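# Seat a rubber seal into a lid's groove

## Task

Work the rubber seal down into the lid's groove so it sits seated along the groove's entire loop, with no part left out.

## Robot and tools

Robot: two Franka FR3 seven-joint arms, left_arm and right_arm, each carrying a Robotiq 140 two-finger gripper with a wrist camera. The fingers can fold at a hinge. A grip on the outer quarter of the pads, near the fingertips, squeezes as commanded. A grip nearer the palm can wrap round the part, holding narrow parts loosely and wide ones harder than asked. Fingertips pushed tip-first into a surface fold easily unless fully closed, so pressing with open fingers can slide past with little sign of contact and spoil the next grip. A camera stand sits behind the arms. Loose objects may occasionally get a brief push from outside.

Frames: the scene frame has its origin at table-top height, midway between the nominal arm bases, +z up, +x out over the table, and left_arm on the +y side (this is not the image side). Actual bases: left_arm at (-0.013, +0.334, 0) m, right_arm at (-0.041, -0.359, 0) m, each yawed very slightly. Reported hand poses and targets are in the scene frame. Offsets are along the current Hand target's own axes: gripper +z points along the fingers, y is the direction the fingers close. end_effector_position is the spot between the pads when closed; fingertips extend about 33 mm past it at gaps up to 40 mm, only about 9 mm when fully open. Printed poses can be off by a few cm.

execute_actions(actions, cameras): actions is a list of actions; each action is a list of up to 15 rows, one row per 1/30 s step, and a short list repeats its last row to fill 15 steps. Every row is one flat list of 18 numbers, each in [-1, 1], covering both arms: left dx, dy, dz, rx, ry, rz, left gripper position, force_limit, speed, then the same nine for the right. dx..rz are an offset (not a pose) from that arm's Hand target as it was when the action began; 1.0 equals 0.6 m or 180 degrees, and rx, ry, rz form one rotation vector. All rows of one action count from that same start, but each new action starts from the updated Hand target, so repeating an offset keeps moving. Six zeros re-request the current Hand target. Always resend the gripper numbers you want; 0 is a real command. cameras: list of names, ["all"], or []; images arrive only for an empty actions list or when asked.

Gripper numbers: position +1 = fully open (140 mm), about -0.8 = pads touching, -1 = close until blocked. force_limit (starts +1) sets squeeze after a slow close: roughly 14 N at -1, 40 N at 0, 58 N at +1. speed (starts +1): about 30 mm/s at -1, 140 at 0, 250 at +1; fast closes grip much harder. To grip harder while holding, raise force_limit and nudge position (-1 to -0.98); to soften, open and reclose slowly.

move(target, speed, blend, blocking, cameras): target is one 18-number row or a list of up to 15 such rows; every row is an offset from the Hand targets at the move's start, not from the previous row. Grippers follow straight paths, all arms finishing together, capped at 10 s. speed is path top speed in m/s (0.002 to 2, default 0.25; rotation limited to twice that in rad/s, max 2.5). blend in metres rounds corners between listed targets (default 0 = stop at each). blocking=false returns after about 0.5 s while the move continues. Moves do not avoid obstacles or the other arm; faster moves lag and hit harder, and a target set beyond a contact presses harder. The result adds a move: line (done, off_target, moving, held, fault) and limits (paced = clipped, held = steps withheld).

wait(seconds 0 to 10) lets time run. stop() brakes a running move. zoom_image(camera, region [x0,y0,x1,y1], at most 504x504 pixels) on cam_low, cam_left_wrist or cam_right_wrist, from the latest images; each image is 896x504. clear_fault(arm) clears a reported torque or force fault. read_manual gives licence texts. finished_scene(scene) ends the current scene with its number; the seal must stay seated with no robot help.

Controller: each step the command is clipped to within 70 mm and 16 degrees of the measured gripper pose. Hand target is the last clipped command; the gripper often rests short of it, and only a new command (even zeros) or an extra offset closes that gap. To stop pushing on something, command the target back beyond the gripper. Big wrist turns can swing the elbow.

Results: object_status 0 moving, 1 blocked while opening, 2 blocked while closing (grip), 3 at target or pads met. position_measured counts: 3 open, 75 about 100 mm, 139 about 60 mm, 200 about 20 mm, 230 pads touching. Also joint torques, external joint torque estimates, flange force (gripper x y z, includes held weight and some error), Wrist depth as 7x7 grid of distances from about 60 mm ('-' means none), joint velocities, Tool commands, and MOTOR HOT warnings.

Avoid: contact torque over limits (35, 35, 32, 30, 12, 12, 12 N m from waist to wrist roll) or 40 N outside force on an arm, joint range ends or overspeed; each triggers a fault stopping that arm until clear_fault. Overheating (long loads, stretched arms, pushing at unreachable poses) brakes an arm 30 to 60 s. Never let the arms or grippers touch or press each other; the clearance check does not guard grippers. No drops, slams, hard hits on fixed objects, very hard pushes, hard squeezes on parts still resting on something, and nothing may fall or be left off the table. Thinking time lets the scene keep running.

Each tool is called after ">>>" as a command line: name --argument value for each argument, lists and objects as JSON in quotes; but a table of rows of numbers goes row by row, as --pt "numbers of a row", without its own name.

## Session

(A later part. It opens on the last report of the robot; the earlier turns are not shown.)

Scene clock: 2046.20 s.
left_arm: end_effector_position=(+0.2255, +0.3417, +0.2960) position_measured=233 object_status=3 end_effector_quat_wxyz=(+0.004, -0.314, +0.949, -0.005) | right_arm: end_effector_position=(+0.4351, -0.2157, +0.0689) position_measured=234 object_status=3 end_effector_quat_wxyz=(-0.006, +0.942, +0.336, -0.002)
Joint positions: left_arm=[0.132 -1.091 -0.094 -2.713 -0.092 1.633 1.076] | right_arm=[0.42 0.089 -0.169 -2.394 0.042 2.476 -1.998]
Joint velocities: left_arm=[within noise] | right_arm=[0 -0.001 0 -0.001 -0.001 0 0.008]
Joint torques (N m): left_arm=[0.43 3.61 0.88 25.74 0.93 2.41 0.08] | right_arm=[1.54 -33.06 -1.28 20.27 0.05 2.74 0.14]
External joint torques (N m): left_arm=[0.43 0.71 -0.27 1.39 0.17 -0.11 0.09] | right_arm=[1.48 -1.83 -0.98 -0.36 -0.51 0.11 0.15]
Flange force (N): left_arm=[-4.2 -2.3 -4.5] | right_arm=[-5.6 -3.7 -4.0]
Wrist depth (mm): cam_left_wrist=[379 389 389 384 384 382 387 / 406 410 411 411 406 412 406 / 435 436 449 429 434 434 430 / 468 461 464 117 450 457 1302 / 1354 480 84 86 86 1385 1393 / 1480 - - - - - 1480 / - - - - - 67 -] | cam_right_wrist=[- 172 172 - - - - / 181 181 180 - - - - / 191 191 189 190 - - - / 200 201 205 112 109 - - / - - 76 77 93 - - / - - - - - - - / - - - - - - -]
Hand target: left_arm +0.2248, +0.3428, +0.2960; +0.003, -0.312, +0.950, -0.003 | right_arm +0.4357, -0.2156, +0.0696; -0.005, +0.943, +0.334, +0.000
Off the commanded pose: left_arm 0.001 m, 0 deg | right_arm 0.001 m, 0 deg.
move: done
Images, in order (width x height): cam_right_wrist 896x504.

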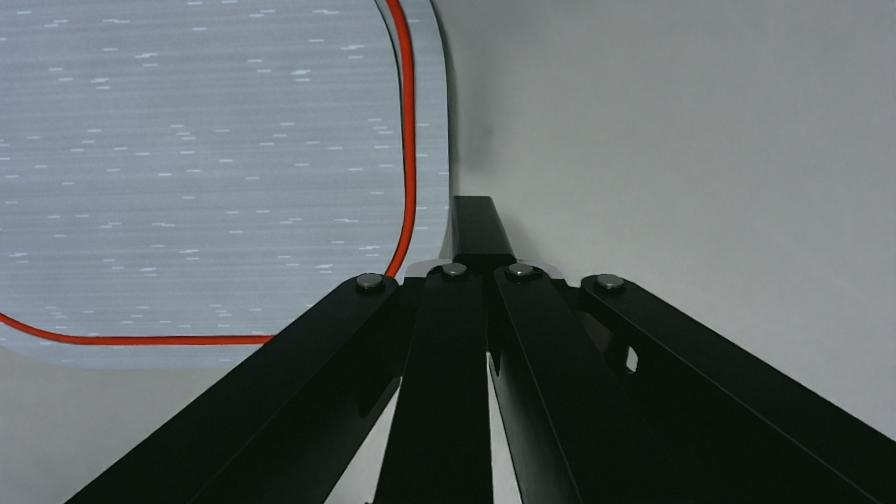

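>>> move --pt "0 0 0 0 0 0 -1 -0.5 0 0.0222 -0.0367 0.0227 0 0 0 -1 -0.5 0" --speed '[0.1]' --cameras '["cam_right_wrist"]'

>>> zoom_image --camera "cam_right_wrist" --region '[380, 0, 560, 220]'

Scene clock: 2061.40 s.
left_arm: end_effector_position=(+0.2255, +0.3417, +0.2960) position_measured=233 object_status=3 end_effector_quat_wxyz=(+0.004, -0.314, +0.949, -0.005) | right_arm: end_effector_position=(+0.4313, -0.1910, +0.0565) position_measured=234 object_status=3 end_effector_quat_wxyz=(-0.005, +0.941, +0.337, -0.002)
Joint positions: left_arm=[0.132 -1.091 -0.094 -2.713 -0.092 1.633 1.076] | right_arm=[0.45 0.124 -0.148 -2.387 0.046 2.506 -1.953]
Joint velocities: left_arm=[within noise] | right_arm=[0 0 0.001 0.001 -0.001 0.001 0.007]
Joint torques (N m): left_arm=[0.49 3.55 0.83 25.72 0.94 2.43 0.11] | right_arm=[1.61 -32.55 -0.99 20.79 0.98 2.75 0.22]
External joint torques (N m): left_arm=[0.47 0.63 -0.32 1.38 0.18 -0.09 0.11] | right_arm=[1.56 -0.46 -0.61 0.59 0.44 0.12 0.22]
Flange force (N): left_arm=[-3.9 -2.2 -4.4] | right_arm=[1.3 -1.4 -0.9]
Wrist depth (mm): cam_left_wrist=[376 388 386 386 386 385 386 / 413 406 407 409 407 412 407 / 436 433 436 422 431 437 440 / 474 465 450 113 455 459 1302 / 495 489 84 86 86 474 1418 / 1518 - - - - - - / - - - - - 68 -] | cam_right_wrist=[- 160 160 163 172 - - / 167 170 168 165 - - - / 182 178 179 176 188 - - / 189 188 185 117 - - - / 200 200 76 77 93 - 208 / - - - - - - - / - - - - - - -]
Hand target: left_arm +0.2248, +0.3428, +0.2960; +0.003, -0.312, +0.950, -0.003 | right_arm +0.4322, -0.1900, +0.0562; -0.005, +0.943, +0.334, +0.000
Off the commanded pose: left_arm 0.001 m, 0 deg | right_arm 0.001 m, 0 deg.
move: done
Images, in order (width x height): cam_right_wrist 896x504.

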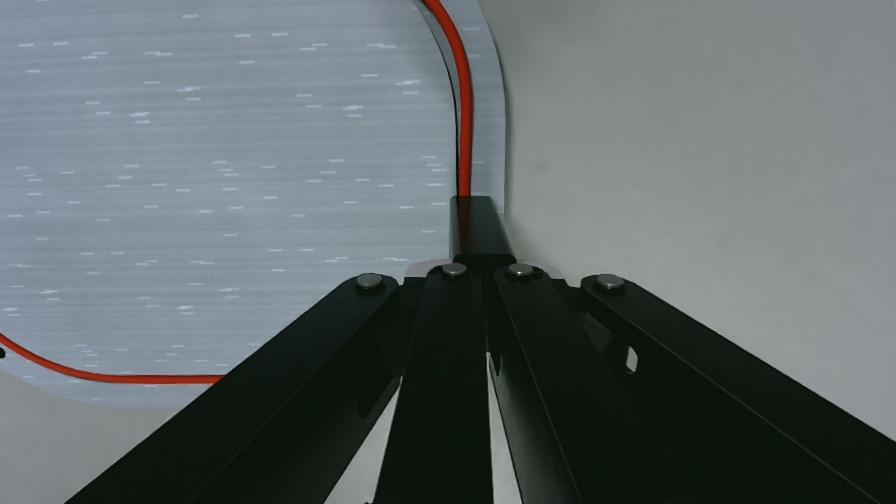

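Scaled by 2.291 from the camera's 896x504 image, which has a finer 1280x720 frame.

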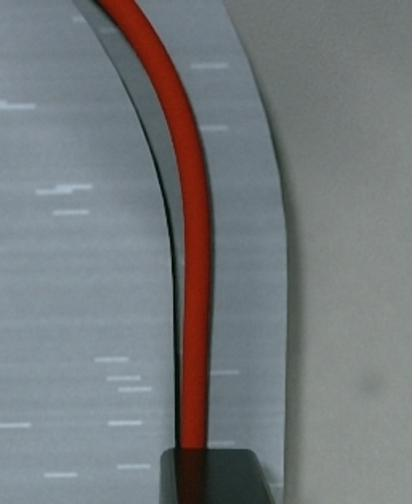

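>>> move --pt "0 0 0 0 0 0 -1 -0.5 0 0 -0.0042 0 0 0 0 -1 -0.5 0" --pt "0 0 0 0 0 0 -1 -0.5 0 0 -0.0042 0.0245 0 0 0 -1 -0.5 0" --pt "0 0 0 0 0 0 -1 -0.5 0 0 -0.0042 0 0 0 0 -1 -0.5 0" --pt "0 0 0 0 0 0 -1 -0.5 0 0.03 -0.0042 0 0 0 0 -1 -0.5 0" --pt "0 0 0 0 0 0 -1 -0.5 0 0.03 -0.0042 0.0245 0 0 0 -1 -0.5 0" --pt "0 0 0 0 0 0 -1 -0.5 0 0.03 -0.0042 0 0 0 0 -1 -0.5 0" --pt "0 0 0 0 0 0 -1 -0.5 0 0.0567 -0.0025 0 0 0 0 -1 -0.5 0" --pt "0 0 0 0 0 0 -1 -0.5 0 0.0567 -0.0025 0.0178 0 0 0 -1 -0.5 0" --pt "0 0 0 0 0 0 -1 -0.5 0 0.0567 -0.0067 0.0178 0 0 0 -1 -0.5 0" --pt "0 0 0 0 0 0 -1 -0.5 0 0.0567 -0.0067 0.0245 0 0 0 -1 -0.5 0" --pt "0 0 0 0 0 0 -1 -0.5 0 0.0567 -0.0067 0 0 0 0 -1 -0.5 0" --speed '[0.1,0.03,0.06,0.1,0.03,0.06,0.1,0.03,0.02,0.02,0.06]' --cameras '["cam_right_wrist"]'

>>> zoom_image --camera "cam_right_wrist" --region '[320, 0, 500, 220]'

Scene clock: 2092.63 s.
left_arm: end_effector_position=(+0.2255, +0.3417, +0.2960) position_measured=233 object_status=3 end_effector_quat_wxyz=(+0.004, -0.314, +0.949, -0.005) | right_arm: end_effector_position=(+0.4562, -0.1654, +0.0554) position_measured=234 object_status=3 end_effector_quat_wxyz=(-0.005, +0.942, +0.335, +0.000)
Joint positions: left_arm=[0.132 -1.091 -0.094 -2.713 -0.092 1.633 1.076] | right_arm=[0.462 0.203 -0.132 -2.278 0.061 2.479 -1.931]
Joint velocities: left_arm=[within noise] | right_arm=[-0.001 0.001 0.002 0.001 0.001 -0.005 0.002]
Joint torques (N m): left_arm=[0.44 3.61 0.8 25.72 0.92 2.42 0.1] | right_arm=[1.66 -36.93 -1.49 20.91 0.03 2.43 0.12]
External joint torques (N m): left_arm=[0.42 0.6 -0.37 1.43 0.17 -0.09 0.1] | right_arm=[1.7 -1.78 -0.82 0.28 -0.53 -0.22 0.12]
Flange force (N): left_arm=[-3.8 -2.3 -4.5] | right_arm=[-2.9 -3.0 -4.9]
Wrist depth (mm): cam_left_wrist=[394 388 386 386 389 385 386 / 410 406 407 410 412 407 412 / 433 436 434 428 432 428 433 / 456 452 464 118 452 466 1267 / 1427 - 84 86 86 1339 1453 / 1489 - - - - - 1508 / - - - - - 67 -] | cam_right_wrist=[- 159 159 - - - 168 / 167 169 167 165 178 - - / 176 179 176 174 - - - / 187 185 186 112 194 194 - / 200 196 76 77 93 - - / 209 - - - - - - / - - - - - - -]
Hand target: left_arm +0.2248, +0.3428, +0.2960; +0.003, -0.312, +0.950, -0.003 | right_arm +0.4561, -0.1655, +0.0563; -0.005, +0.943, +0.334, +0.000
Off the commanded pose: left_arm 0.001 m, 0 deg | right_arm 0.001 m, 0 deg.
move: done
Images, in order (width x height): cam_right_wrist 896x504.

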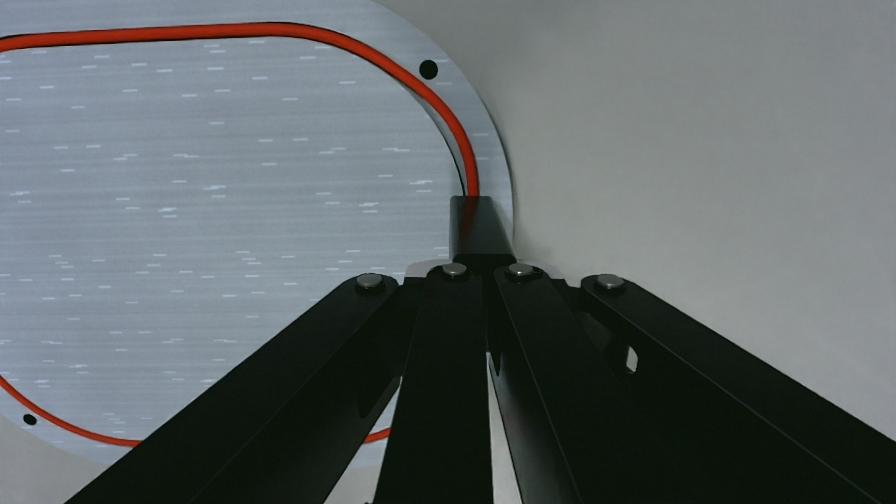

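Scaled by 2.291 from the camera's 896x504 image, which has a finer 1280x720 frame.

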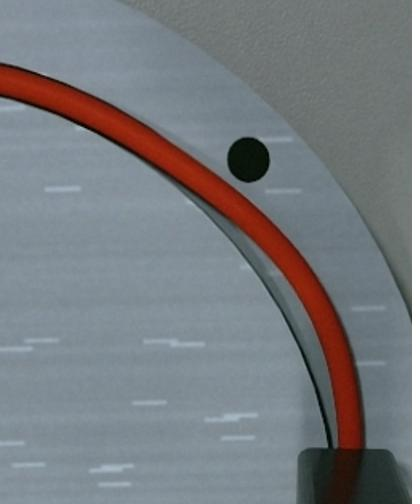

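>>> move --pt "0 0 0 0 0 0 -1 -0.5 0 0.094 0.0108 -0.0312 0.1172 -0.0427 -0.2194 -1 -0.5 0" --pt "0 0 0 0 0 0 -1 -0.5 0 0.094 0.0108 0.0147 0.1172 -0.0427 -0.2194 -1 -0.5 0" --pt "0 0 0 0 0 0 -1 -0.5 0 0.0832 -0.0018 0.0147 0.1172 -0.0427 -0.2194 -1 -0.5 0" --pt "0 0 0 0 0 0 -1 -0.5 0 0.0767 -0.0093 0.018 0.1172 -0.0427 -0.2194 -1 -0.5 0" --speed '[0.3,0.03,0.02,0.015]' --cameras '["cam_right_wrist"]'

Scene clock: 2126.07 s.
left_arm: end_effector_position=(+0.2255, +0.3417, +0.2960) position_measured=233 object_status=3 end_effector_quat_wxyz=(+0.004, -0.314, +0.949, -0.005) | right_arm: end_effector_position=(+0.4959, -0.1345, +0.0502) position_measured=234 object_status=3 end_effector_quat_wxyz=(-0.147, +0.759, +0.624, -0.114)
Joint positions: left_arm=[0.132 -1.091 -0.094 -2.713 -0.092 1.633 1.076] | right_arm=[0.131 0.596 0.162 -1.653 0.105 1.918 -2.681]
Joint velocities: left_arm=[within noise] | right_arm=[0 0 0 -0.001 0.001 0.003 0]
Joint torques (N m): left_arm=[0.43 3.58 0.79 25.74 0.92 2.41 0.11] | right_arm=[2.48 -45.69 5.01 18.25 1.79 0.4 -0.11]
External joint torques (N m): left_arm=[0.45 0.69 -0.34 1.4 0.17 -0.1 0.11] | right_arm=[2.35 1.93 1.26 -3.88 0.78 -1.15 -0.07]
Flange force (N): left_arm=[-4.1 -2.3 -4.5] | right_arm=[-2.5 -9.7 6.1]
Wrist depth (mm): cam_left_wrist=[380 388 381 394 386 389 384 / 412 407 - 408 405 405 411 / 441 434 437 436 425 432 432 / 471 457 454 118 458 468 1295 / 1362 500 84 86 86 1354 1435 / 1499 - - - - - 1557 / - - - - - 67 -] | cam_right_wrist=[- 202 176 165 - - - / 241 211 191 164 - - - / 250 219 200 173 - - - / - 237 212 117 - 158 - / - - 76 77 93 164 - / - - - - - - - / - - - - - - -]
Hand target: left_arm +0.2248, +0.3428, +0.2960; +0.003, -0.312, +0.950, -0.003 | right_arm +0.4883, -0.1321, +0.0457; -0.152, +0.756, +0.625, -0.120
Off the commanded pose: left_arm 0.001 m, 0 deg | right_arm 0.009 m, 1 deg.
move: off_target (right_arm)
Images, in order (width x height): cam_right_wrist 896x504.

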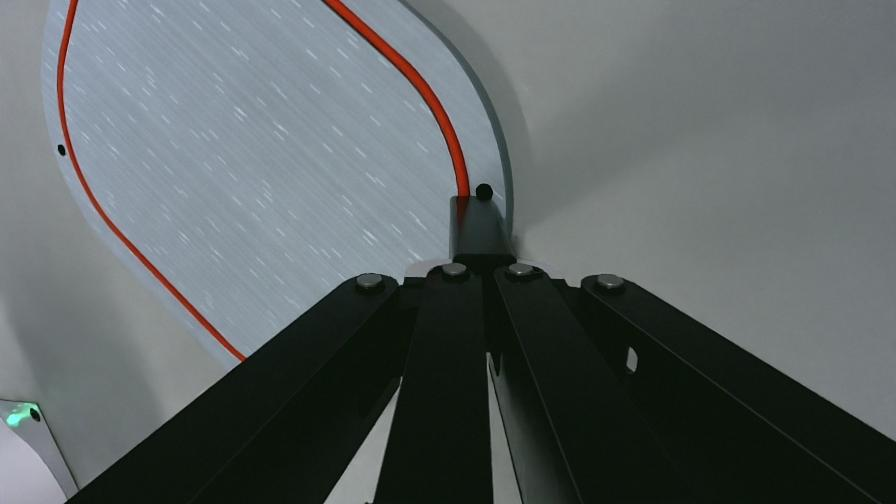

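>>> move --pt "0 0 0 0 0 0 -1 -0.5 0 0 -0.008 0.0069 0 0 0 -1 -0.5 0" --speed '[0.015]'

Scene clock: 2130.83 s.
left_arm: end_effector_position=(+0.2255, +0.3417, +0.2960) position_measured=233 object_status=3 end_effector_quat_wxyz=(+0.004, -0.314, +0.949, -0.005) | right_arm: end_effector_position=(+0.4937, -0.1342, +0.0502) position_measured=234 object_status=3 end_effector_quat_wxyz=(-0.144, +0.759, +0.625, -0.110)
Joint positions: left_arm=[0.132 -1.091 -0.094 -2.713 -0.092 1.633 1.076] | right_arm=[0.13 0.581 0.163 -1.677 0.106 1.937 -2.681]
Joint torques (N m): left_arm=[0.44 3.61 0.85 25.74 0.94 2.44 0.11] | right_arm=[3.12 -43.66 5.69 16.93 2.14 -0.14 -0.05]
External joint torques (N m): left_arm=[0.44 0.65 -0.31 1.46 0.17 -0.08 0.11] | right_arm=[3.34 3.48 2.27 -5.1 1.18 -1.71 -0.02]
Flange force (N): left_arm=[-4.1 -2.3 -4.6] | right_arm=[-1.2 -10.0 7.9]
Wrist depth (mm): cam_left_wrist=[381 385 391 385 388 386 387 / 409 407 409 406 409 404 414 / 434 436 435 436 436 442 440 / 464 465 460 118 478 460 1324 / 1331 483 84 86 86 1393 1393 / 1444 - - - - - 1385 / - - - - - 67 -] | cam_right_wrist=[- 201 176 164 - - - / 234 210 181 169 - - - / 246 - 197 172 - - - / - 245 204 122 - 159 - / 317 248 76 77 93 - 153 / - - - - - - - / - - - - - - -]
Hand target: left_arm +0.2248, +0.3428, +0.2960; +0.003, -0.312, +0.950, -0.003 | right_arm +0.4824, -0.1309, +0.0437; -0.152, +0.756, +0.625, -0.120
Off the commanded pose: left_arm 0.001 m, 0 deg | right_arm 0.013 m, 1 deg.
move: off_target (right_arm)

>>> move --pt "0 0 0 0 0 0 -1 -0.5 0 -0.0018 0.014 -0.0173 0 0 0 -1 -0.5 0" --pt "0 0 0 0 0 0 -1 -0.5 0 -0.0018 0.0015 -0.0482 0 0 0 -1 -0.5 0" --pt "0 0 0 0 0 0 -1 -0.5 0 -0.1267 -0.0603 -0.0228 -0.1172 0.0427 0.2194 -1 -0.5 0" --speed '[0.03,0.04,0.25]' --cameras '["cam_right_wrist"]'

>>> zoom_image --camera "cam_right_wrist" --region '[320, 0, 500, 220]'

Scene clock: 2151.83 s.
left_arm: end_effector_position=(+0.2255, +0.3417, +0.2960) position_measured=233 object_status=3 end_effector_quat_wxyz=(+0.004, -0.314, +0.949, -0.005) | right_arm: end_effector_position=(+0.4394, -0.2004, +0.0687) position_measured=234 object_status=3 end_effector_quat_wxyz=(-0.006, +0.942, +0.336, -0.002)
Joint positions: left_arm=[0.132 -1.091 -0.094 -2.713 -0.092 1.633 1.076] | right_arm=[0.325 0.109 -0.048 -2.365 0.027 2.469 -1.961]
Joint velocities: left_arm=[within noise] | right_arm=[-0.001 -0.001 -0.001 0 -0.001 0 0.005]
Joint torques (N m): left_arm=[0.47 3.59 0.87 25.77 0.94 2.44 0.13] | right_arm=[1.68 -34.17 -0.95 20.4 0.05 2.74 0.19]
External joint torques (N m): left_arm=[0.48 0.73 -0.26 1.43 0.18 -0.08 0.13] | right_arm=[1.71 -1.94 -0.87 -0.2 -0.51 0.12 0.19]
Flange force (N): left_arm=[-4.4 -2.2 -4.6] | right_arm=[-4.8 -3.7 -3.8]
Wrist depth (mm): cam_left_wrist=[378 387 388 387 388 385 389 / 410 407 408 408 409 407 407 / 438 438 437 436 436 432 440 / 466 464 461 113 457 463 1316 / 1402 492 84 87 86 481 1248 / 1453 - - - - - 1444 / - - - - - 67 -] | cam_right_wrist=[170 172 173 171 - - - / 183 183 180 181 - - - / 192 190 191 187 - - - / - 201 201 117 111 - 210 / 215 216 76 77 93 - - / - - - - - - - / - - - - - - -]
Hand target: left_arm +0.2248, +0.3428, +0.2960; +0.003, -0.312, +0.950, -0.003 | right_arm +0.4401, -0.2003, +0.0695; -0.005, +0.943, +0.334, +0.000
Off the commanded pose: left_arm 0.001 m, 0 deg | right_arm 0.001 m, 0 deg.
move: done
Images, in order (width x height): cam_right_wrist 896x504.

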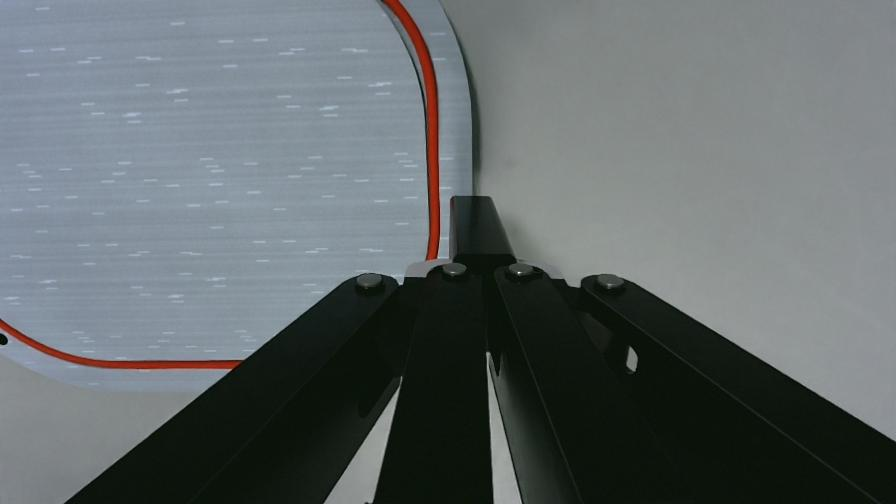

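Scaled by 2.291 from the camera's 896x504 image, which has a finer 1280x720 frame.

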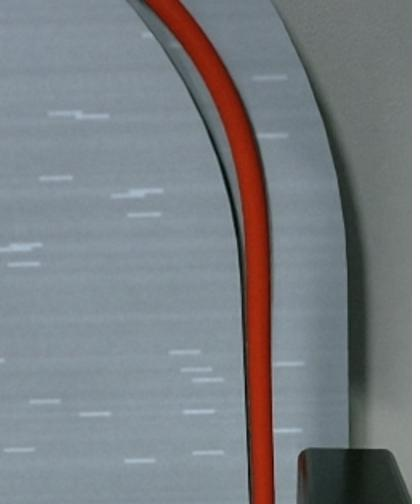

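>>> move --pt "0 0 0 0 0 0 -1 -0.5 0 0.0177 -0.0187 0.0225 0 0 0 -1 -0.5 0" --pt "0 0 0 0 0 0 -1 -0.5 0 0.0177 -0.0187 0.0467 0 0 0 -1 -0.5 0" --pt "0 0 0 0 0 0 -1 -0.5 0 0.0177 -0.0187 0.0225 0 0 0 -1 -0.5 0" --pt "0 0 0 0 0 0 -1 -0.5 0 0.055 -0.0192 0.0225 0 0 0 -1 -0.5 0" --pt "0 0 0 0 0 0 -1 -0.5 0 0.055 -0.0192 0.0467 0 0 0 -1 -0.5 0" --pt "0 0 0 0 0 0 -1 -0.5 0 0.055 -0.0192 0.0225 0 0 0 -1 -0.5 0" --pt "0 0 0 0 0 0 -1 -0.5 0 0.0833 -0.0203 0.0225 0 0 0 -1 -0.5 0" --pt "0 0 0 0 0 0 -1 -0.5 0 0.0833 -0.0203 0.0408 0 0 0 -1 -0.5 0" --pt "0 0 0 0 0 0 -1 -0.5 0 0.0828 -0.0237 0.0408 0 0 0 -1 -0.5 0" --pt "0 0 0 0 0 0 -1 -0.5 0 0.0828 -0.0237 0.0467 0 0 0 -1 -0.5 0" --pt "0 0 0 0 0 0 -1 -0.5 0 0.0828 -0.0237 0.0225 0 0 0 -1 -0.5 0" --speed '[0.1,0.03,0.06,0.1,0.03,0.06,0.1,0.03,0.02,0.02,0.06]' --cameras '["cam_right_wrist"]'

>>> zoom_image --camera "cam_right_wrist" --region '[320, 0, 500, 220]'

Scene clock: 2176.07 s.
left_arm: end_effector_position=(+0.2255, +0.3417, +0.2960) position_measured=233 object_status=3 end_effector_quat_wxyz=(+0.004, -0.314, +0.949, -0.005) | right_arm: end_effector_position=(+0.4705, -0.1586, +0.0554) position_measured=234 object_status=3 end_effector_quat_wxyz=(-0.005, +0.942, +0.335, +0.000)
Joint positions: left_arm=[0.132 -1.091 -0.094 -2.713 -0.092 1.633 1.076] | right_arm=[0.366 0.239 -0.034 -2.222 0.028 2.462 -1.905]
Joint velocities: left_arm=[within noise] | right_arm=[0.001 0 0 0.001 0.001 -0.004 0.002]
Joint torques (N m): left_arm=[0.49 3.62 0.85 25.66 0.94 2.43 0.12] | right_arm=[1.7 -38.72 -0.53 21.05 0.56 2.41 0.09]
External joint torques (N m): left_arm=[0.49 0.76 -0.29 1.3 0.19 -0.09 0.12] | right_arm=[1.71 -2 -0.51 0.23 -0.01 -0.23 0.09]
Flange force (N): left_arm=[-4.3 -2.2 -4.3] | right_arm=[-3.0 -3.1 -4.6]
Wrist depth (mm): cam_left_wrist=[391 388 386 372 386 387 389 / 410 412 411 408 409 409 410 / 433 435 435 433 433 424 433 / 465 464 464 118 456 457 1288 / 1393 492 84 86 86 472 1444 / 1499 - - - - - 1362 / - - - - - 67 -] | cam_right_wrist=[162 159 - 169 168 169 - / 167 168 167 174 - - - / 178 176 176 176 - - 185 / - 182 184 117 195 - - / - - 76 77 93 - - / 209 - - - - - - / - - - - - - -]
Hand target: left_arm +0.2248, +0.3428, +0.2960; +0.003, -0.312, +0.950, -0.003 | right_arm +0.4697, -0.1579, +0.0563; -0.005, +0.943, +0.334, +0.000
Off the commanded pose: left_arm 0.001 m, 0 deg | right_arm 0.001 m, 0 deg.
move: done
Images, in order (width x height): cam_right_wrist 896x504.

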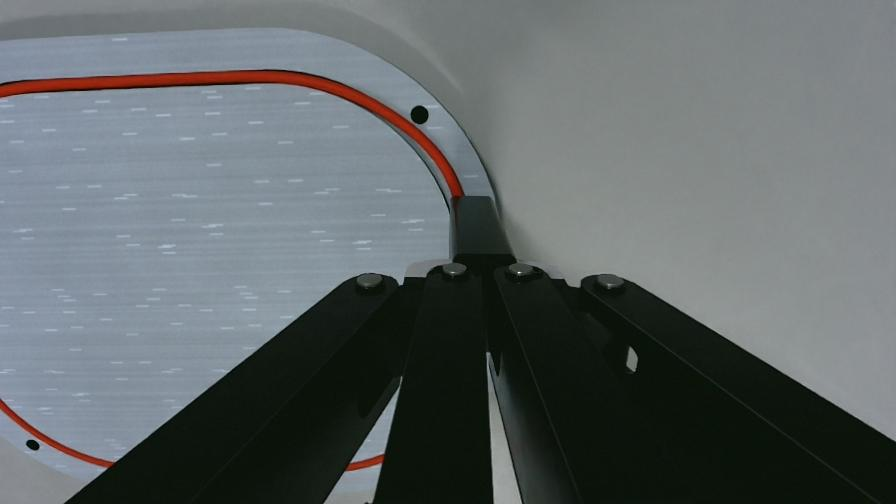

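Scaled by 2.291 from the camera's 896x504 image, which has a finer 1280x720 frame.

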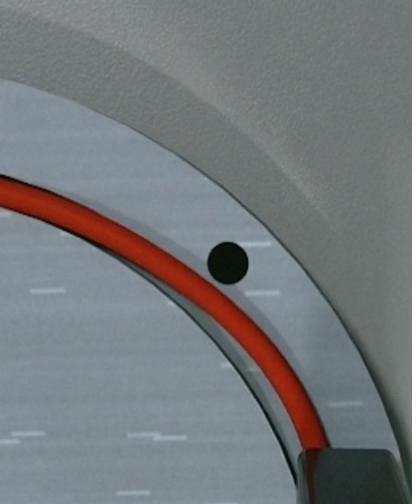

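>>> move --pt "0 0 0 0 0 0 -1 -0.5 0 0.0343 -0.0105 0 0 0 0 -1 -0.5 0" --pt "0 0 0 0 0 0 -1 -0.5 0 0.0343 -0.0105 0.0205 0 0 0 -1 -0.5 0" --pt "0 0 0 0 0 0 -1 -0.5 0 0.0322 -0.015 0.0205 0 0 0 -1 -0.5 0" --pt "0 0 0 0 0 0 -1 -0.5 0 0.0322 -0.015 0.0247 0 0 0 -1 -0.5 0" --pt "0 0 0 0 0 0 -1 -0.5 0 0.0322 -0.015 0 0 0 0 -1 -0.5 0" --pt "0 0 0 0 0 0 -1 -0.5 0 0.0587 -0.025 0 0 0 0 -1 -0.5 0" --pt "0 0 0 0 0 0 -1 -0.5 0 0.0587 -0.025 0.0205 0 0 0 -1 -0.5 0" --pt "0 0 0 0 0 0 -1 -0.5 0 0.053 -0.0308 0.0205 0 0 0 -1 -0.5 0" --pt "0 0 0 0 0 0 -1 -0.5 0 0.053 -0.0308 0.0247 0 0 0 -1 -0.5 0" --pt "0 0 0 0 0 0 -1 -0.5 0 0.053 -0.0308 0 0 0 0 -1 -0.5 0" --speed '[0.1,0.03,0.02,0.02,0.06,0.1,0.03,0.02,0.02,0.06]' --cameras '["cam_right_wrist"]'

Scene clock: 2203.77 s.
left_arm: end_effector_position=(+0.2255, +0.3417, +0.2960) position_measured=233 object_status=3 end_effector_quat_wxyz=(+0.004, -0.314, +0.949, -0.005) | right_arm: end_effector_position=(+0.4842, -0.1240, +0.0561) position_measured=234 object_status=3 end_effector_quat_wxyz=(-0.005, +0.942, +0.335, +0.001)
Joint positions: left_arm=[0.132 -1.091 -0.094 -2.713 -0.092 1.633 1.076] | right_arm=[0.409 0.301 -0.03 -2.126 0.028 2.429 -1.857]
Joint velocities: left_arm=[within noise] | right_arm=[0.001 -0.001 -0.001 0 0 -0.004 0.001]
Joint torques (N m): left_arm=[0.47 3.64 0.83 25.79 0.92 2.44 0.14] | right_arm=[1.68 -41.03 -0.52 21.3 0.6 2.4 0.1]
External joint torques (N m): left_arm=[0.49 0.75 -0.29 1.42 0.16 -0.08 0.14] | right_arm=[1.71 -2.11 -0.5 0.12 0.01 -0.23 0.1]
Flange force (N): left_arm=[-4.4 -2.3 -4.6] | right_arm=[-3.8 -3.2 -4.5]
Wrist depth (mm): cam_left_wrist=[382 387 387 385 393 386 393 / 413 409 411 421 405 403 403 / 436 436 437 433 426 438 1228 / 456 471 460 118 463 460 1324 / 1410 489 84 87 86 482 1393 / 1462 - - - - - - / - - - - - 68 -] | cam_right_wrist=[- 169 - 170 - 169 169 / - - - - 179 - - / 179 179 178 176 - - - / - 186 186 122 - - - / 201 197 76 77 93 - - / - - - - - - - / - - - - - - -]
Hand target: left_arm +0.2248, +0.3428, +0.2960; +0.003, -0.312, +0.950, -0.003 | right_arm +0.4828, -0.1235, +0.0565; -0.005, +0.943, +0.334, +0.000
Off the commanded pose: left_arm 0.001 m, 0 deg | right_arm 0.002 m, 0 deg.
move: done
Images, in order (width x height): cam_right_wrist 896x504.

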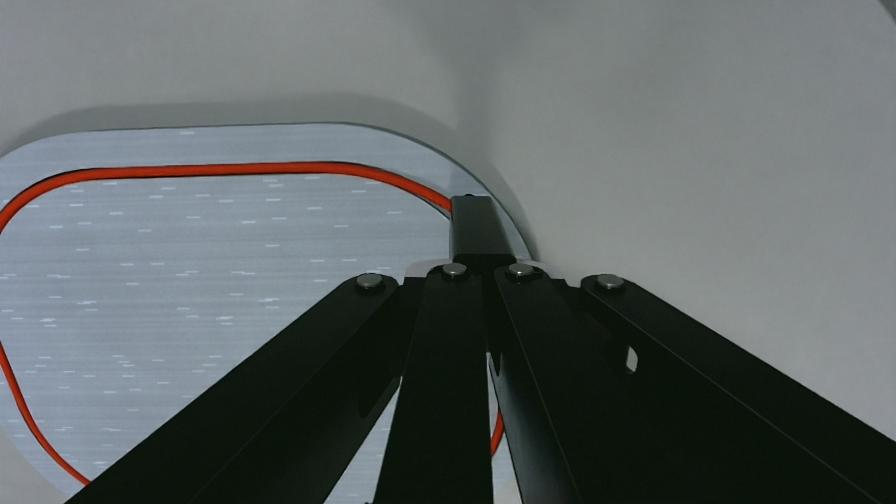

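>>> move --pt "0 0 0 0 0 0 -1 -0.5 0 0.0233 -0.0213 0 0 0 0 -1 -0.5 0" --pt "0 0 0 0 0 0 -1 -0.5 0 0.0233 -0.0213 0.0208 0 0 0 -1 -0.5 0" --pt "0 0 0 0 0 0 -1 -0.5 0 0.0188 -0.0237 0.0208 0 0 0 -1 -0.5 0" --pt "0 0 0 0 0 0 -1 -0.5 0 0.0188 -0.0237 0.025 0 0 0 -1 -0.5 0" --pt "0 0 0 0 0 0 -1 -0.5 0 0.0188 -0.0237 0 0 0 0 -1 -0.5 0" --pt "0 0 0 0 0 0 -1 -0.5 0 0.0337 -0.045 0 0 0 0 -1 -0.5 0" --pt "0 0 0 0 0 0 -1 -0.5 0 0.0337 -0.045 0.0208 0 0 0 -1 -0.5 0" --pt "0 0 0 0 0 0 -1 -0.5 0 0.0308 -0.0457 0.0208 0 0 0 -1 -0.5 0" --pt "0 0 0 0 0 0 -1 -0.5 0 0.0308 -0.0457 0.025 0 0 0 -1 -0.5 0" --pt "0 0 0 0 0 0 -1 -0.5 0 -0.06 0 -0.0333 0 0 0 -1 -0.5 0" --speed '[0.1,0.03,0.02,0.02,0.06,0.1,0.03,0.02,0.02,0.1]' --cameras '["cam_right_wrist"]'

>>> zoom_image --camera "cam_right_wrist" --region '[270, 20, 490, 240]'

Scene clock: 2225.57 s.
left_arm: end_effector_position=(+0.2255, +0.3417, +0.2960) position_measured=233 object_status=3 end_effector_quat_wxyz=(+0.004, -0.314, +0.949, -0.005) | right_arm: end_effector_position=(+0.4557, -0.1455, +0.0760) position_measured=234 object_status=3 end_effector_quat_wxyz=(-0.005, +0.944, +0.331, +0.001)
Joint positions: left_arm=[0.132 -1.091 -0.094 -2.713 -0.092 1.633 1.076] | right_arm=[0.41 0.178 -0.047 -2.246 0.029 2.426 -1.863]
Joint velocities: left_arm=[within noise] | right_arm=[-0.001 0 0.001 0 0.001 0 -0.006]
Joint torques (N m): left_arm=[0.49 3.6 0.79 25.71 0.93 2.42 0.09] | right_arm=[0.67 -37.19 -0.47 21.08 0.12 2.42 -0.27]
External joint torques (N m): left_arm=[0.47 0.65 -0.4 1.49 0.17 -0.08 0.09] | right_arm=[0.7 -1.98 -0.36 -0.22 -0.47 -0.23 -0.26]
Flange force (N): left_arm=[-4.1 -2.5 -4.7] | right_arm=[-5.3 -1.7 -4.2]
Wrist depth (mm): cam_left_wrist=[377 389 387 382 389 389 386 / 414 406 409 408 409 406 405 / 419 436 436 435 436 436 434 / 454 456 456 118 456 458 1309 / 1385 499 84 87 86 480 1418 / 1557 - - - - - 1435 / - - - - - 67 -] | cam_right_wrist=[- 178 185 181 185 186 - / 188 189 - 186 - - - / - 195 200 195 - - - / - 208 209 112 108 - - / 226 - 76 77 93 - - / - - - - - - - / - - - - - - -]
Hand target: left_arm +0.2248, +0.3428, +0.2960; +0.003, -0.312, +0.950, -0.003 | right_arm +0.4549, -0.1464, +0.0764; -0.005, +0.943, +0.334, +0.000
Off the commanded pose: left_arm 0.001 m, 0 deg | right_arm 0.001 m, 0 deg.
move: done
Images, in order (width x height): cam_right_wrist 896x504.

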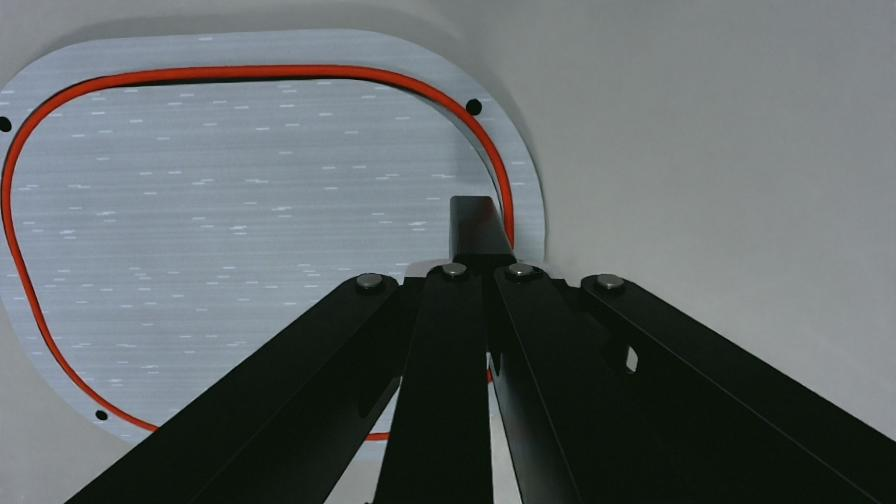

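Scaled by 2.291 from the camera's 896x504 image, which has a finer 1280x720 frame.

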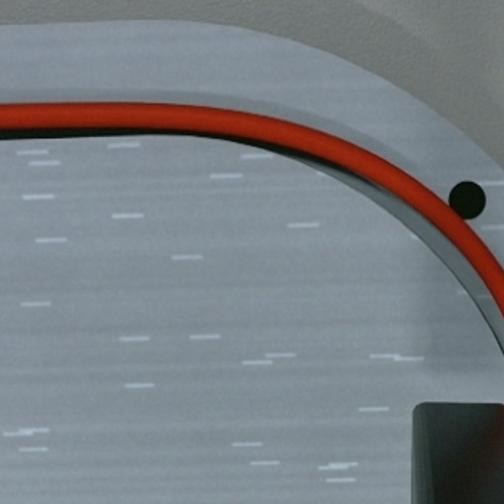

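>>> move --pt "0 0 0 0 0 0 -1 -0.5 0 0.091 0.0283 0 0.1159 -0.048 -0.2469 -1 -0.5 0" --pt "0 0 0 0 0 0 -1 -0.5 0 0.091 0.0283 0.0482 0.1159 -0.048 -0.2469 -1 -0.5 0" --pt "0 0 0 0 0 0 -1 -0.5 0 0.077 0.0142 0.0482 0.1159 -0.048 -0.2469 -1 -0.5 0" --pt "0 0 0 0 0 0 -1 -0.5 0 0.07 0.007 0.0532 0.1159 -0.048 -0.2469 -1 -0.5 0" --speed '[0.3,0.03,0.02,0.015]' --cameras '["cam_right_wrist"]'

Scene clock: 2254.43 s.
left_arm: end_effector_position=(+0.2255, +0.3417, +0.2960) position_measured=233 object_status=3 end_effector_quat_wxyz=(+0.004, -0.314, +0.949, -0.005) | right_arm: end_effector_position=(+0.4987, -0.1242, +0.0502) position_measured=234 object_status=3 end_effector_quat_wxyz=(-0.140, +0.730, +0.658, -0.118)
Joint positions: left_arm=[0.132 -1.091 -0.094 -2.713 -0.092 1.633 1.076] | right_arm=[0.088 0.632 0.247 -1.604 0.027 1.893 -2.697]
Joint torques (N m): left_arm=[0.43 3.54 0.83 25.76 0.94 2.42 0.09] | right_arm=[1.94 -45.4 6.06 18.09 1.94 0.37 -0.05]
External joint torques (N m): left_arm=[0.43 0.66 -0.29 1.44 0.19 -0.1 0.09] | right_arm=[1.82 2.75 0.6 -4.08 0.91 -1.2 -0.01]
Flange force (N): left_arm=[-4.1 -2.2 -4.7] | right_arm=[-1.9 -8.0 6.6]
Wrist depth (mm): cam_left_wrist=[380 387 389 382 387 386 387 / 414 416 409 414 412 407 407 / 432 433 435 436 433 429 438 / 466 466 462 118 455 464 1331 / 1453 479 84 86 86 1369 1354 / 1453 - - - - - 1410 / - - - - - 68 -] | cam_right_wrist=[- 193 176 - - 144 - / - 214 - 167 - - 137 / 249 230 - 174 - - - / - 236 213 110 - 161 - / - 249 76 77 93 - 153 / - - - - - - 157 / - - - - - - -]
Hand target: left_arm +0.2248, +0.3428, +0.2960; +0.003, -0.312, +0.950, -0.003 | right_arm +0.4900, -0.1229, +0.0446; -0.146, +0.728, +0.657, -0.126
Off the commanded pose: left_arm 0.001 m, 0 deg | right_arm 0.010 m, 1 deg.
move: off_target (right_arm)
Images, in order (width x height): cam_right_wrist 896x504.

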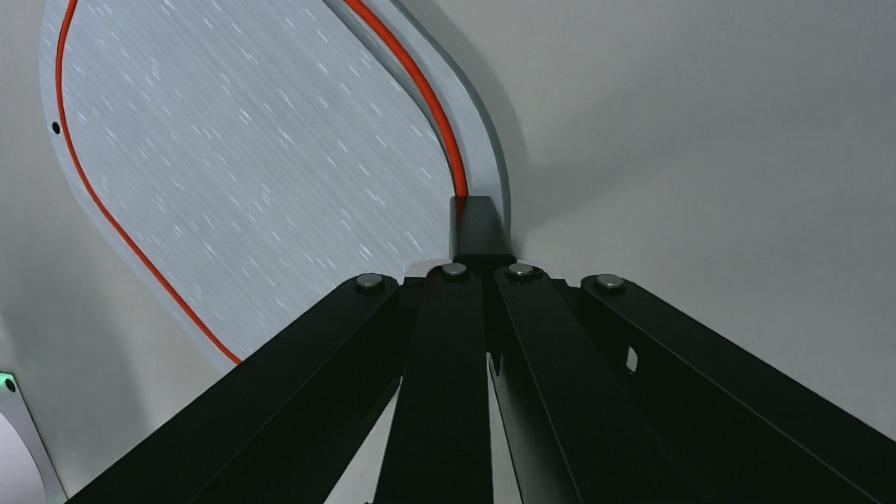

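>>> move --pt "0 0 0 0 0 0 -1 -0.5 0 -0.0007 0.0102 -0.0142 0 0 0 -1 -0.5 0" --pt "0 0 0 0 0 0 -1 -0.5 0 -0.0007 0.0008 -0.0373 0 0 0 -1 -0.5 0" --pt "0 0 0 0 0 0 -1 -0.5 0 -0.0005 -0.013 -0.0152 -0.1222 0 0 -1 -0.5 0" --speed '[0.03,0.04,0.25]' --cameras '["cam_right_wrist"]'

>>> zoom_image --camera "cam_right_wrist" --region '[300, 0, 520, 220]'

Scene clock: 2273.93 s.
left_arm: end_effector_position=(+0.2255, +0.3417, +0.2960) position_measured=233 object_status=3 end_effector_quat_wxyz=(+0.004, -0.314, +0.949, -0.005) | right_arm: end_effector_position=(+0.4854, -0.1230, +0.0550) position_measured=234 object_status=3 end_effector_quat_wxyz=(-0.006, +0.742, +0.671, +0.000)
Joint positions: left_arm=[0.132 -1.091 -0.094 -2.713 -0.092 1.633 1.076] | right_arm=[0.174 0.317 0.208 -2.112 -0.079 2.417 -2.57]
Joint velocities: left_arm=[within noise] | right_arm=[0 -0.001 0 -0.002 0 0 0.007]
Joint torques (N m): left_arm=[0.47 3.62 0.9 25.75 0.93 2.42 0.08] | right_arm=[1.68 -40.63 1.55 20.89 0.19 2.66 0.19]
External joint torques (N m): left_arm=[0.46 0.64 -0.29 1.44 0.17 -0.09 0.08] | right_arm=[1.57 -2.05 -0.98 -0.28 -0.43 0.08 0.19]
Flange force (N): left_arm=[-4.0 -2.2 -4.6] | right_arm=[-0.9 -5.5 -2.6]
Wrist depth (mm): cam_left_wrist=[378 386 388 382 390 384 387 / 407 410 417 414 406 408 407 / 437 438 438 431 435 437 444 / 459 459 463 113 456 461 1316 / 506 493 84 86 86 1402 1402 / 1324 - - - - - - / - - - - - 68 -] | cam_right_wrist=[159 159 159 159 - - - / - 170 166 167 176 - - / 176 177 176 173 - - - / 184 185 184 111 - - - / - 197 76 77 93 - 1140 / - - - - - - 1222 / - - - - - - -]
Hand target: left_arm +0.2248, +0.3428, +0.2960; +0.003, -0.312, +0.950, -0.003 | right_arm +0.4862, -0.1229, +0.0559; -0.005, +0.743, +0.669, +0.001
Off the commanded pose: left_arm 0.001 m, 0 deg | right_arm 0.001 m, 0 deg.
move: done
Images, in order (width x height): cam_right_wrist 896x504.

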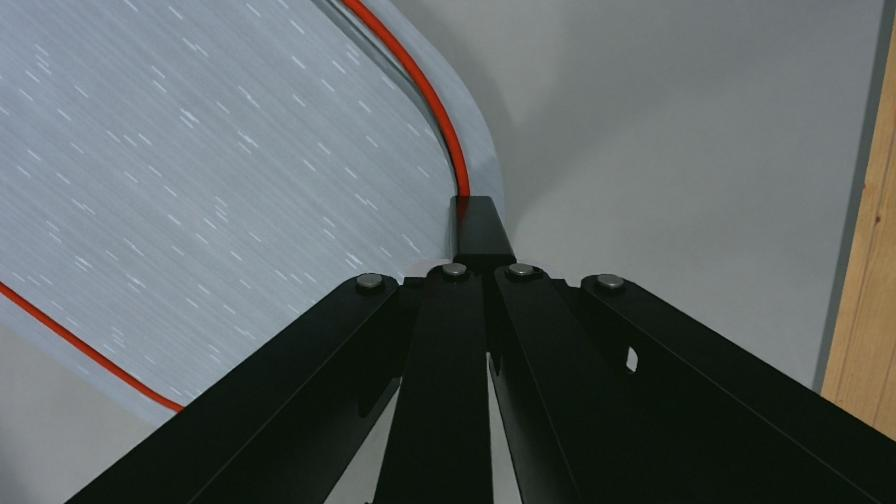

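Scaled by 2.291 from the camera's 896x504 image, which has a finer 1280x720 frame.

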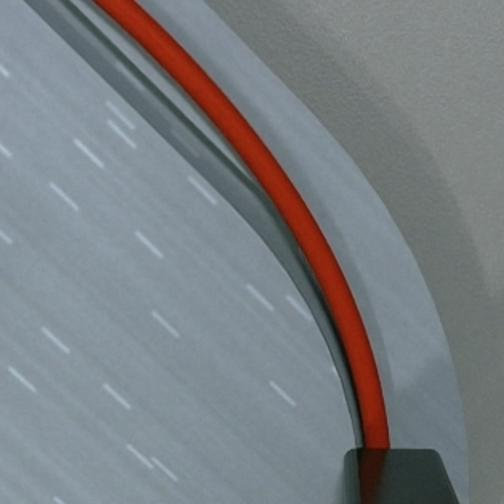

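>>> move --pt "0 0 0 0 0 0 -1 -0.5 0 0 -0.0013 0.0198 0 0 0 -1 -0.5 0" --pt "0 0 0 0 0 0 -1 -0.5 0 0 -0.007 0.0198 0 0 0 -1 -0.5 0" --pt "0 0 0 0 0 0 -1 -0.5 0 0 -0.007 0.024 0 0 0 -1 -0.5 0" --pt "0 0 0 0 0 0 -1 -0.5 0 0 -0.007 0 0 0 0 -1 -0.5 0" --pt "0 0 0 0 0 0 -1 -0.5 0 0.035 -0.0042 0 0 0 0 -1 -0.5 0" --pt "0 0 0 0 0 0 -1 -0.5 0 0.035 -0.0042 0.0198 0 0 0 -1 -0.5 0" --pt "0 0 0 0 0 0 -1 -0.5 0 0.0333 -0.0103 0.0198 0 0 0 -1 -0.5 0" --pt "0 0 0 0 0 0 -1 -0.5 0 0.0333 -0.0103 0.024 0 0 0 -1 -0.5 0" --pt "0 0 0 0 0 0 -1 -0.5 0 0.0333 -0.0103 0 0 0 0 -1 -0.5 0" --speed '[0.03,0.02,0.02,0.06,0.1,0.03,0.02,0.02,0.06]' --cameras '["cam_right_wrist"]'

>>> zoom_image --camera "cam_right_wrist" --region '[240, 0, 500, 220]'

Scene clock: 2300.23 s.
left_arm: end_effector_position=(+0.2255, +0.3417, +0.2960) position_measured=233 object_status=3 end_effector_quat_wxyz=(+0.004, -0.314, +0.949, -0.005) | right_arm: end_effector_position=(+0.4835, -0.1023, +0.0558) position_measured=234 object_status=3 end_effector_quat_wxyz=(-0.004, +0.743, +0.669, +0.003)
Joint positions: left_arm=[0.132 -1.091 -0.094 -2.713 -0.092 1.633 1.076] | right_arm=[0.217 0.329 0.201 -2.094 -0.084 2.417 -2.528]
Joint velocities: left_arm=[within noise] | right_arm=[0 0.001 0 0 0 -0.004 0]
Joint torques (N m): left_arm=[0.45 3.58 0.85 25.75 0.94 2.44 0.12] | right_arm=[1.02 -40.97 2.37 21.06 1.12 2.35 -0.05]
External joint torques (N m): left_arm=[0.44 0.63 -0.32 1.45 0.18 -0.07 0.12] | right_arm=[0.99 -2.03 -0.1 -0.14 0.49 -0.25 -0.05]
Flange force (N): left_arm=[-4.1 -2.3 -4.6] | right_arm=[-1.9 -4.9 -4.3]
Wrist depth (mm): cam_left_wrist=[- 379 388 384 385 379 382 / 422 410 411 406 415 409 409 / 433 434 436 - 436 433 432 / 462 461 466 113 462 462 1331 / 1453 482 84 86 86 1362 1462 / 1471 - - - - - 1418 / - - - - - 67 -] | cam_right_wrist=[161 159 - - - 167 - / 167 167 169 - - - - / - 178 - - - - - / 186 185 - 112 103 - - / 199 196 76 77 93 - 1119 / - - - - - - 1240 / - - - - - - -]
Hand target: left_arm +0.2248, +0.3428, +0.2960; +0.003, -0.312, +0.950, -0.003 | right_arm +0.4822, -0.1024, +0.0561; -0.005, +0.743, +0.669, +0.001
Off the commanded pose: left_arm 0.001 m, 0 deg | right_arm 0.001 m, 0 deg.
move: done
Images, in order (width x height): cam_right_wrist 896x504.

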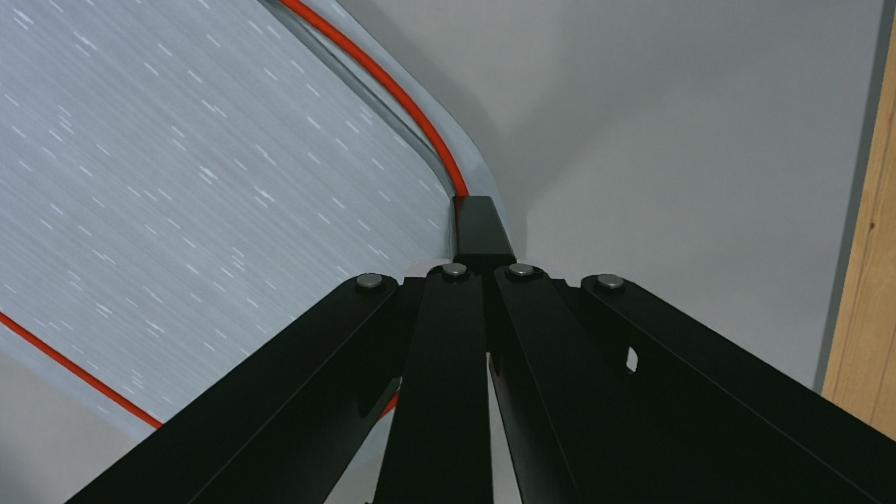

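Scaled by 1.938 from the camera's 896x504 image, which has a finer 1280x720 frame.

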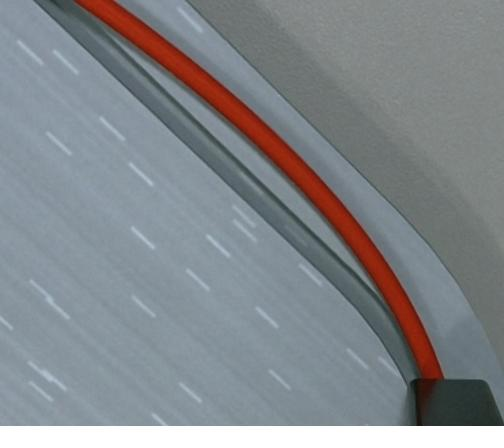

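>>> move --pt "0 0 0 0 0 0 -1 -0.5 0 0.168 -0.1713 -0.0398 0 0 0.7333 -1 -0.5 0" --speed '[0.5]' --cameras '["cam_right_wrist"]'

Scene clock: 2333.93 s.
left_arm: end_effector_position=(+0.2255, +0.3417, +0.2960) position_measured=233 object_status=3 end_effector_quat_wxyz=(+0.004, -0.314, +0.949, -0.005) | right_arm: end_effector_position=(+0.3910, +0.0089, +0.0822) position_measured=234 object_status=3 end_effector_quat_wxyz=(-0.005, +0.915, -0.404, -0.004)
Joint positions: left_arm=[0.132 -1.091 -0.094 -2.713 -0.092 1.633 1.076] | right_arm=[1.088 0.255 -0.433 -2.147 0.171 2.378 -0.155]
Joint velocities: left_arm=[within noise] | right_arm=[0 0.001 0 0 0.001 -0.001 0.007]
Joint torques (N m): left_arm=[0.47 3.61 0.83 25.73 0.94 2.41 0.1] | right_arm=[1.64 -35.85 -4.26 22.44 0.24 2.38 0.16]
External joint torques (N m): left_arm=[0.48 0.72 -0.32 1.42 0.19 -0.1 0.1] | right_arm=[1.63 -0.39 -1.04 0.64 -0.28 -0.24 0.16]
Flange force (N): left_arm=[-4.3 -2.3 -4.6] | right_arm=[-1.8 0.3 -3.2]
Wrist depth (mm): cam_left_wrist=[381 387 391 386 390 383 391 / 419 414 406 398 403 412 411 / 432 436 434 433 436 426 443 / 462 457 461 118 459 - 1254 / 1444 486 84 87 86 1354 1339 / 1480 - - - - - 1480 / - - - - - 67 -] | cam_right_wrist=[- - 194 185 181 180 182 / - - - 193 - 194 189 / - - - 200 203 203 201 / - - - 112 212 214 223 / - - 76 77 93 - - / - - - - - - - / - - - - - - -]
Hand target: left_arm +0.2248, +0.3428, +0.2960; +0.003, -0.312, +0.950, -0.003 | right_arm +0.3905, +0.0083, +0.0814; -0.003, +0.914, -0.406, -0.004
Off the commanded pose: left_arm 0.001 m, 0 deg | right_arm 0.001 m, 0 deg.
move: done; limits=paced
Images, in order (width x height): cam_right_wrist 896x504.

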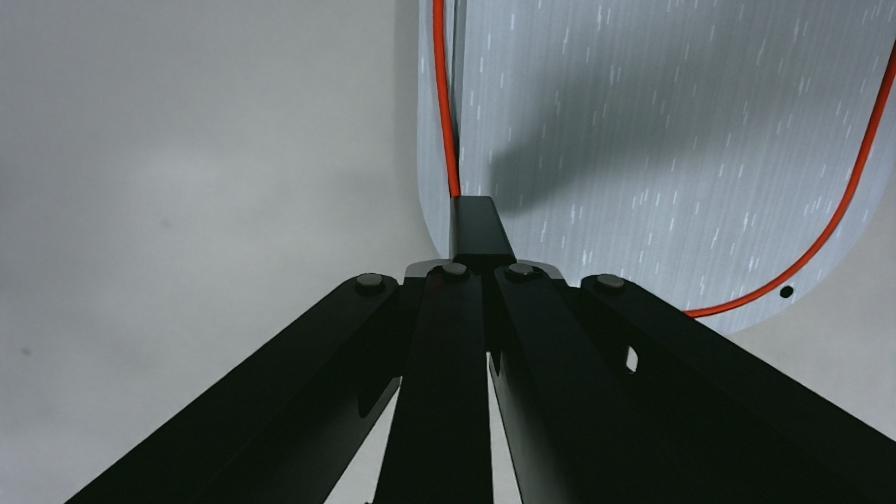

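>>> move --pt "0 0 0 0 0 0 -1 -0.5 0 0.05 -0.0333 0.015 -0.1222 0 0 -1 -0.5 0" --pt "0 0 0 0 0 0 -1 -0.5 0 0.05 -0.0333 0.0565 -0.1222 0 0 -1 -0.5 0" --pt "0 0 0 0 0 0 -1 -0.5 0 0.05 -0.0133 0.0565 -0.1222 0 0 -1 -0.5 0" --pt "0 0 0 0 0 0 -1 -0.5 0 0.05 -0.0033 0.0615 -0.1222 0 0 -1 -0.5 0" --speed '[0.2,0.03,0.02,0.015]' --cameras '["cam_right_wrist"]'

Scene clock: 2365.17 s.
left_arm: end_effector_position=(+0.2255, +0.3417, +0.2960) position_measured=233 object_status=3 end_effector_quat_wxyz=(+0.004, -0.314, +0.949, -0.005) | right_arm: end_effector_position=(+0.4138, -0.0122, +0.0509) position_measured=234 object_status=3 end_effector_quat_wxyz=(+0.169, +0.897, -0.401, -0.082)
Joint positions: left_arm=[0.132 -1.091 -0.094 -2.713 -0.092 1.633 1.076] | right_arm=[0.918 0.65 -0.364 -1.592 0.194 1.821 -0.194]
Joint torques (N m): left_arm=[0.45 3.6 0.85 25.71 0.94 2.43 0.11] | right_arm=[1.87 -43.83 -5.37 19.79 0.44 2.68 -0.12]
External joint torques (N m): left_arm=[0.44 0.63 -0.32 1.47 0.18 -0.08 0.11] | right_arm=[1.87 3.98 0.94 -1.98 -0.06 1.22 -0.15]
Flange force (N): left_arm=[-4.0 -2.2 -4.7] | right_arm=[-1.9 -1.0 8.8]
Wrist depth (mm): cam_left_wrist=[376 387 386 387 388 388 388 / 409 411 409 404 410 408 408 / 437 432 429 430 432 439 440 / 462 463 473 118 459 463 1324 / 1410 484 84 86 86 490 1435 / 1453 - - - - - 1480 / - - - - - 67 -] | cam_right_wrist=[- 137 - - 173 191 - / - 137 - 153 185 202 - / - - - 166 190 - - / - - 175 111 194 232 - / 151 - 76 77 93 - 330 / 158 - - - - - - / - - - - - - -]
Hand target: left_arm +0.2248, +0.3428, +0.2960; +0.003, -0.312, +0.950, -0.003 | right_arm +0.4119, -0.0123, +0.0442; +0.171, +0.897, -0.398, -0.081
Off the commanded pose: left_arm 0.001 m, 0 deg | right_arm 0.007 m, 0 deg.
move: off_target (right_arm)
Images, in order (width x height): cam_right_wrist 896x504.

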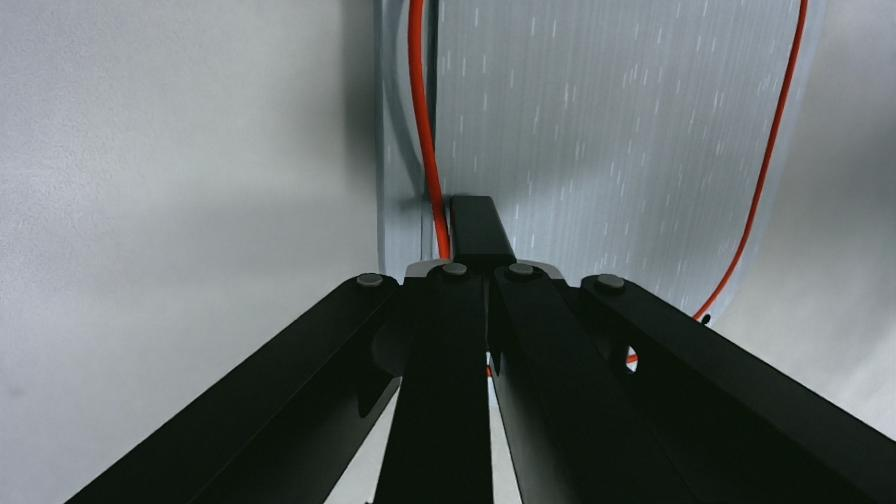

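>>> move --pt "0 0 0 0 0 0 -1 -0.5 0 0 0.0188 -0.0463 0 0 0 -1 -0.5 0" --pt "0 0 0 0 0 0 -1 -0.5 0 -0.03 0.0188 -0.0463 0.1222 0 0 -1 -0.5 0" --speed '[0.05,0.2]' --cameras '["cam_right_wrist"]'

Scene clock: 2385.87 s.
left_arm: end_effector_position=(+0.2255, +0.3417, +0.2960) position_measured=233 object_status=3 end_effector_quat_wxyz=(+0.004, -0.314, +0.949, -0.005) | right_arm: end_effector_position=(+0.3993, +0.0004, +0.0738) position_measured=234 object_status=3 end_effector_quat_wxyz=(-0.002, +0.914, -0.405, -0.005)
Joint positions: left_arm=[0.132 -1.091 -0.094 -2.713 -0.092 1.633 1.076] | right_arm=[1.044 0.277 -0.41 -2.138 0.175 2.384 -0.177]
Joint velocities: left_arm=[within noise] | right_arm=[0.001 0 0 0.001 0.001 0.005 0]
Joint torques (N m): left_arm=[0.47 3.55 0.79 25.68 0.93 2.42 0.07] | right_arm=[1.61 -37.75 -4.33 21.37 0.22 2.79 0.18]
External joint torques (N m): left_arm=[0.5 0.61 -0.34 1.4 0.18 -0.09 0.07] | right_arm=[1.62 -1.64 -1.02 -0.16 -0.3 0.2 0.18]
Flange force (N): left_arm=[-3.8 -2.2 -4.5] | right_arm=[-2.4 7.1 -4.3]
Wrist depth (mm): cam_left_wrist=[392 393 384 392 385 381 386 / 411 414 405 410 407 409 408 / 435 437 432 433 - 437 432 / 470 466 - 118 - 463 1309 / 1402 491 84 87 86 1346 1385 / 1393 - - - - - 1427 / - - - - - 67 -] | cam_right_wrist=[- - - 175 174 174 - / - 193 193 189 185 182 185 / - - - 192 194 194 195 / 217 - - 117 204 204 206 / - 224 76 77 93 217 231 / - - - - - - - / - - - - - - -]
Hand target: left_arm +0.2248, +0.3428, +0.2960; +0.003, -0.312, +0.950, -0.003 | right_arm +0.4000, +0.0008, +0.0744; -0.003, +0.914, -0.406, -0.004
Off the commanded pose: left_arm 0.001 m, 0 deg | right_arm 0.001 m, 0 deg.
move: done
Images, in order (width x height): cam_right_wrist 896x504.

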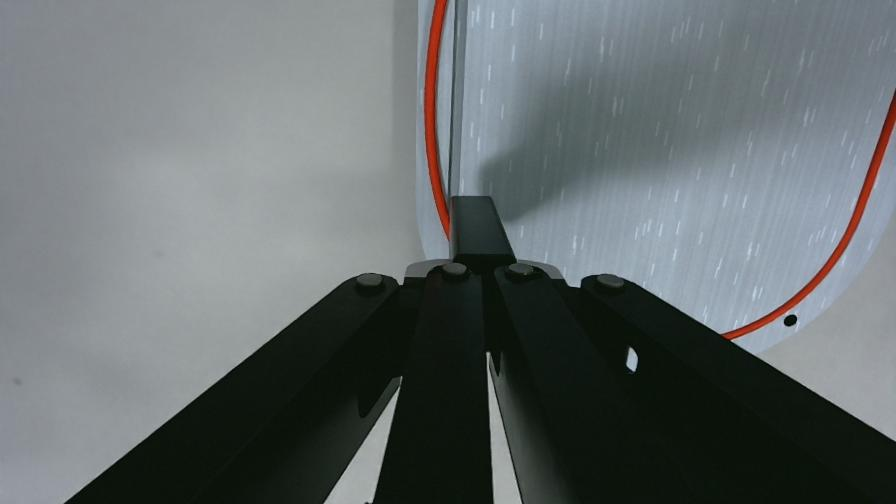

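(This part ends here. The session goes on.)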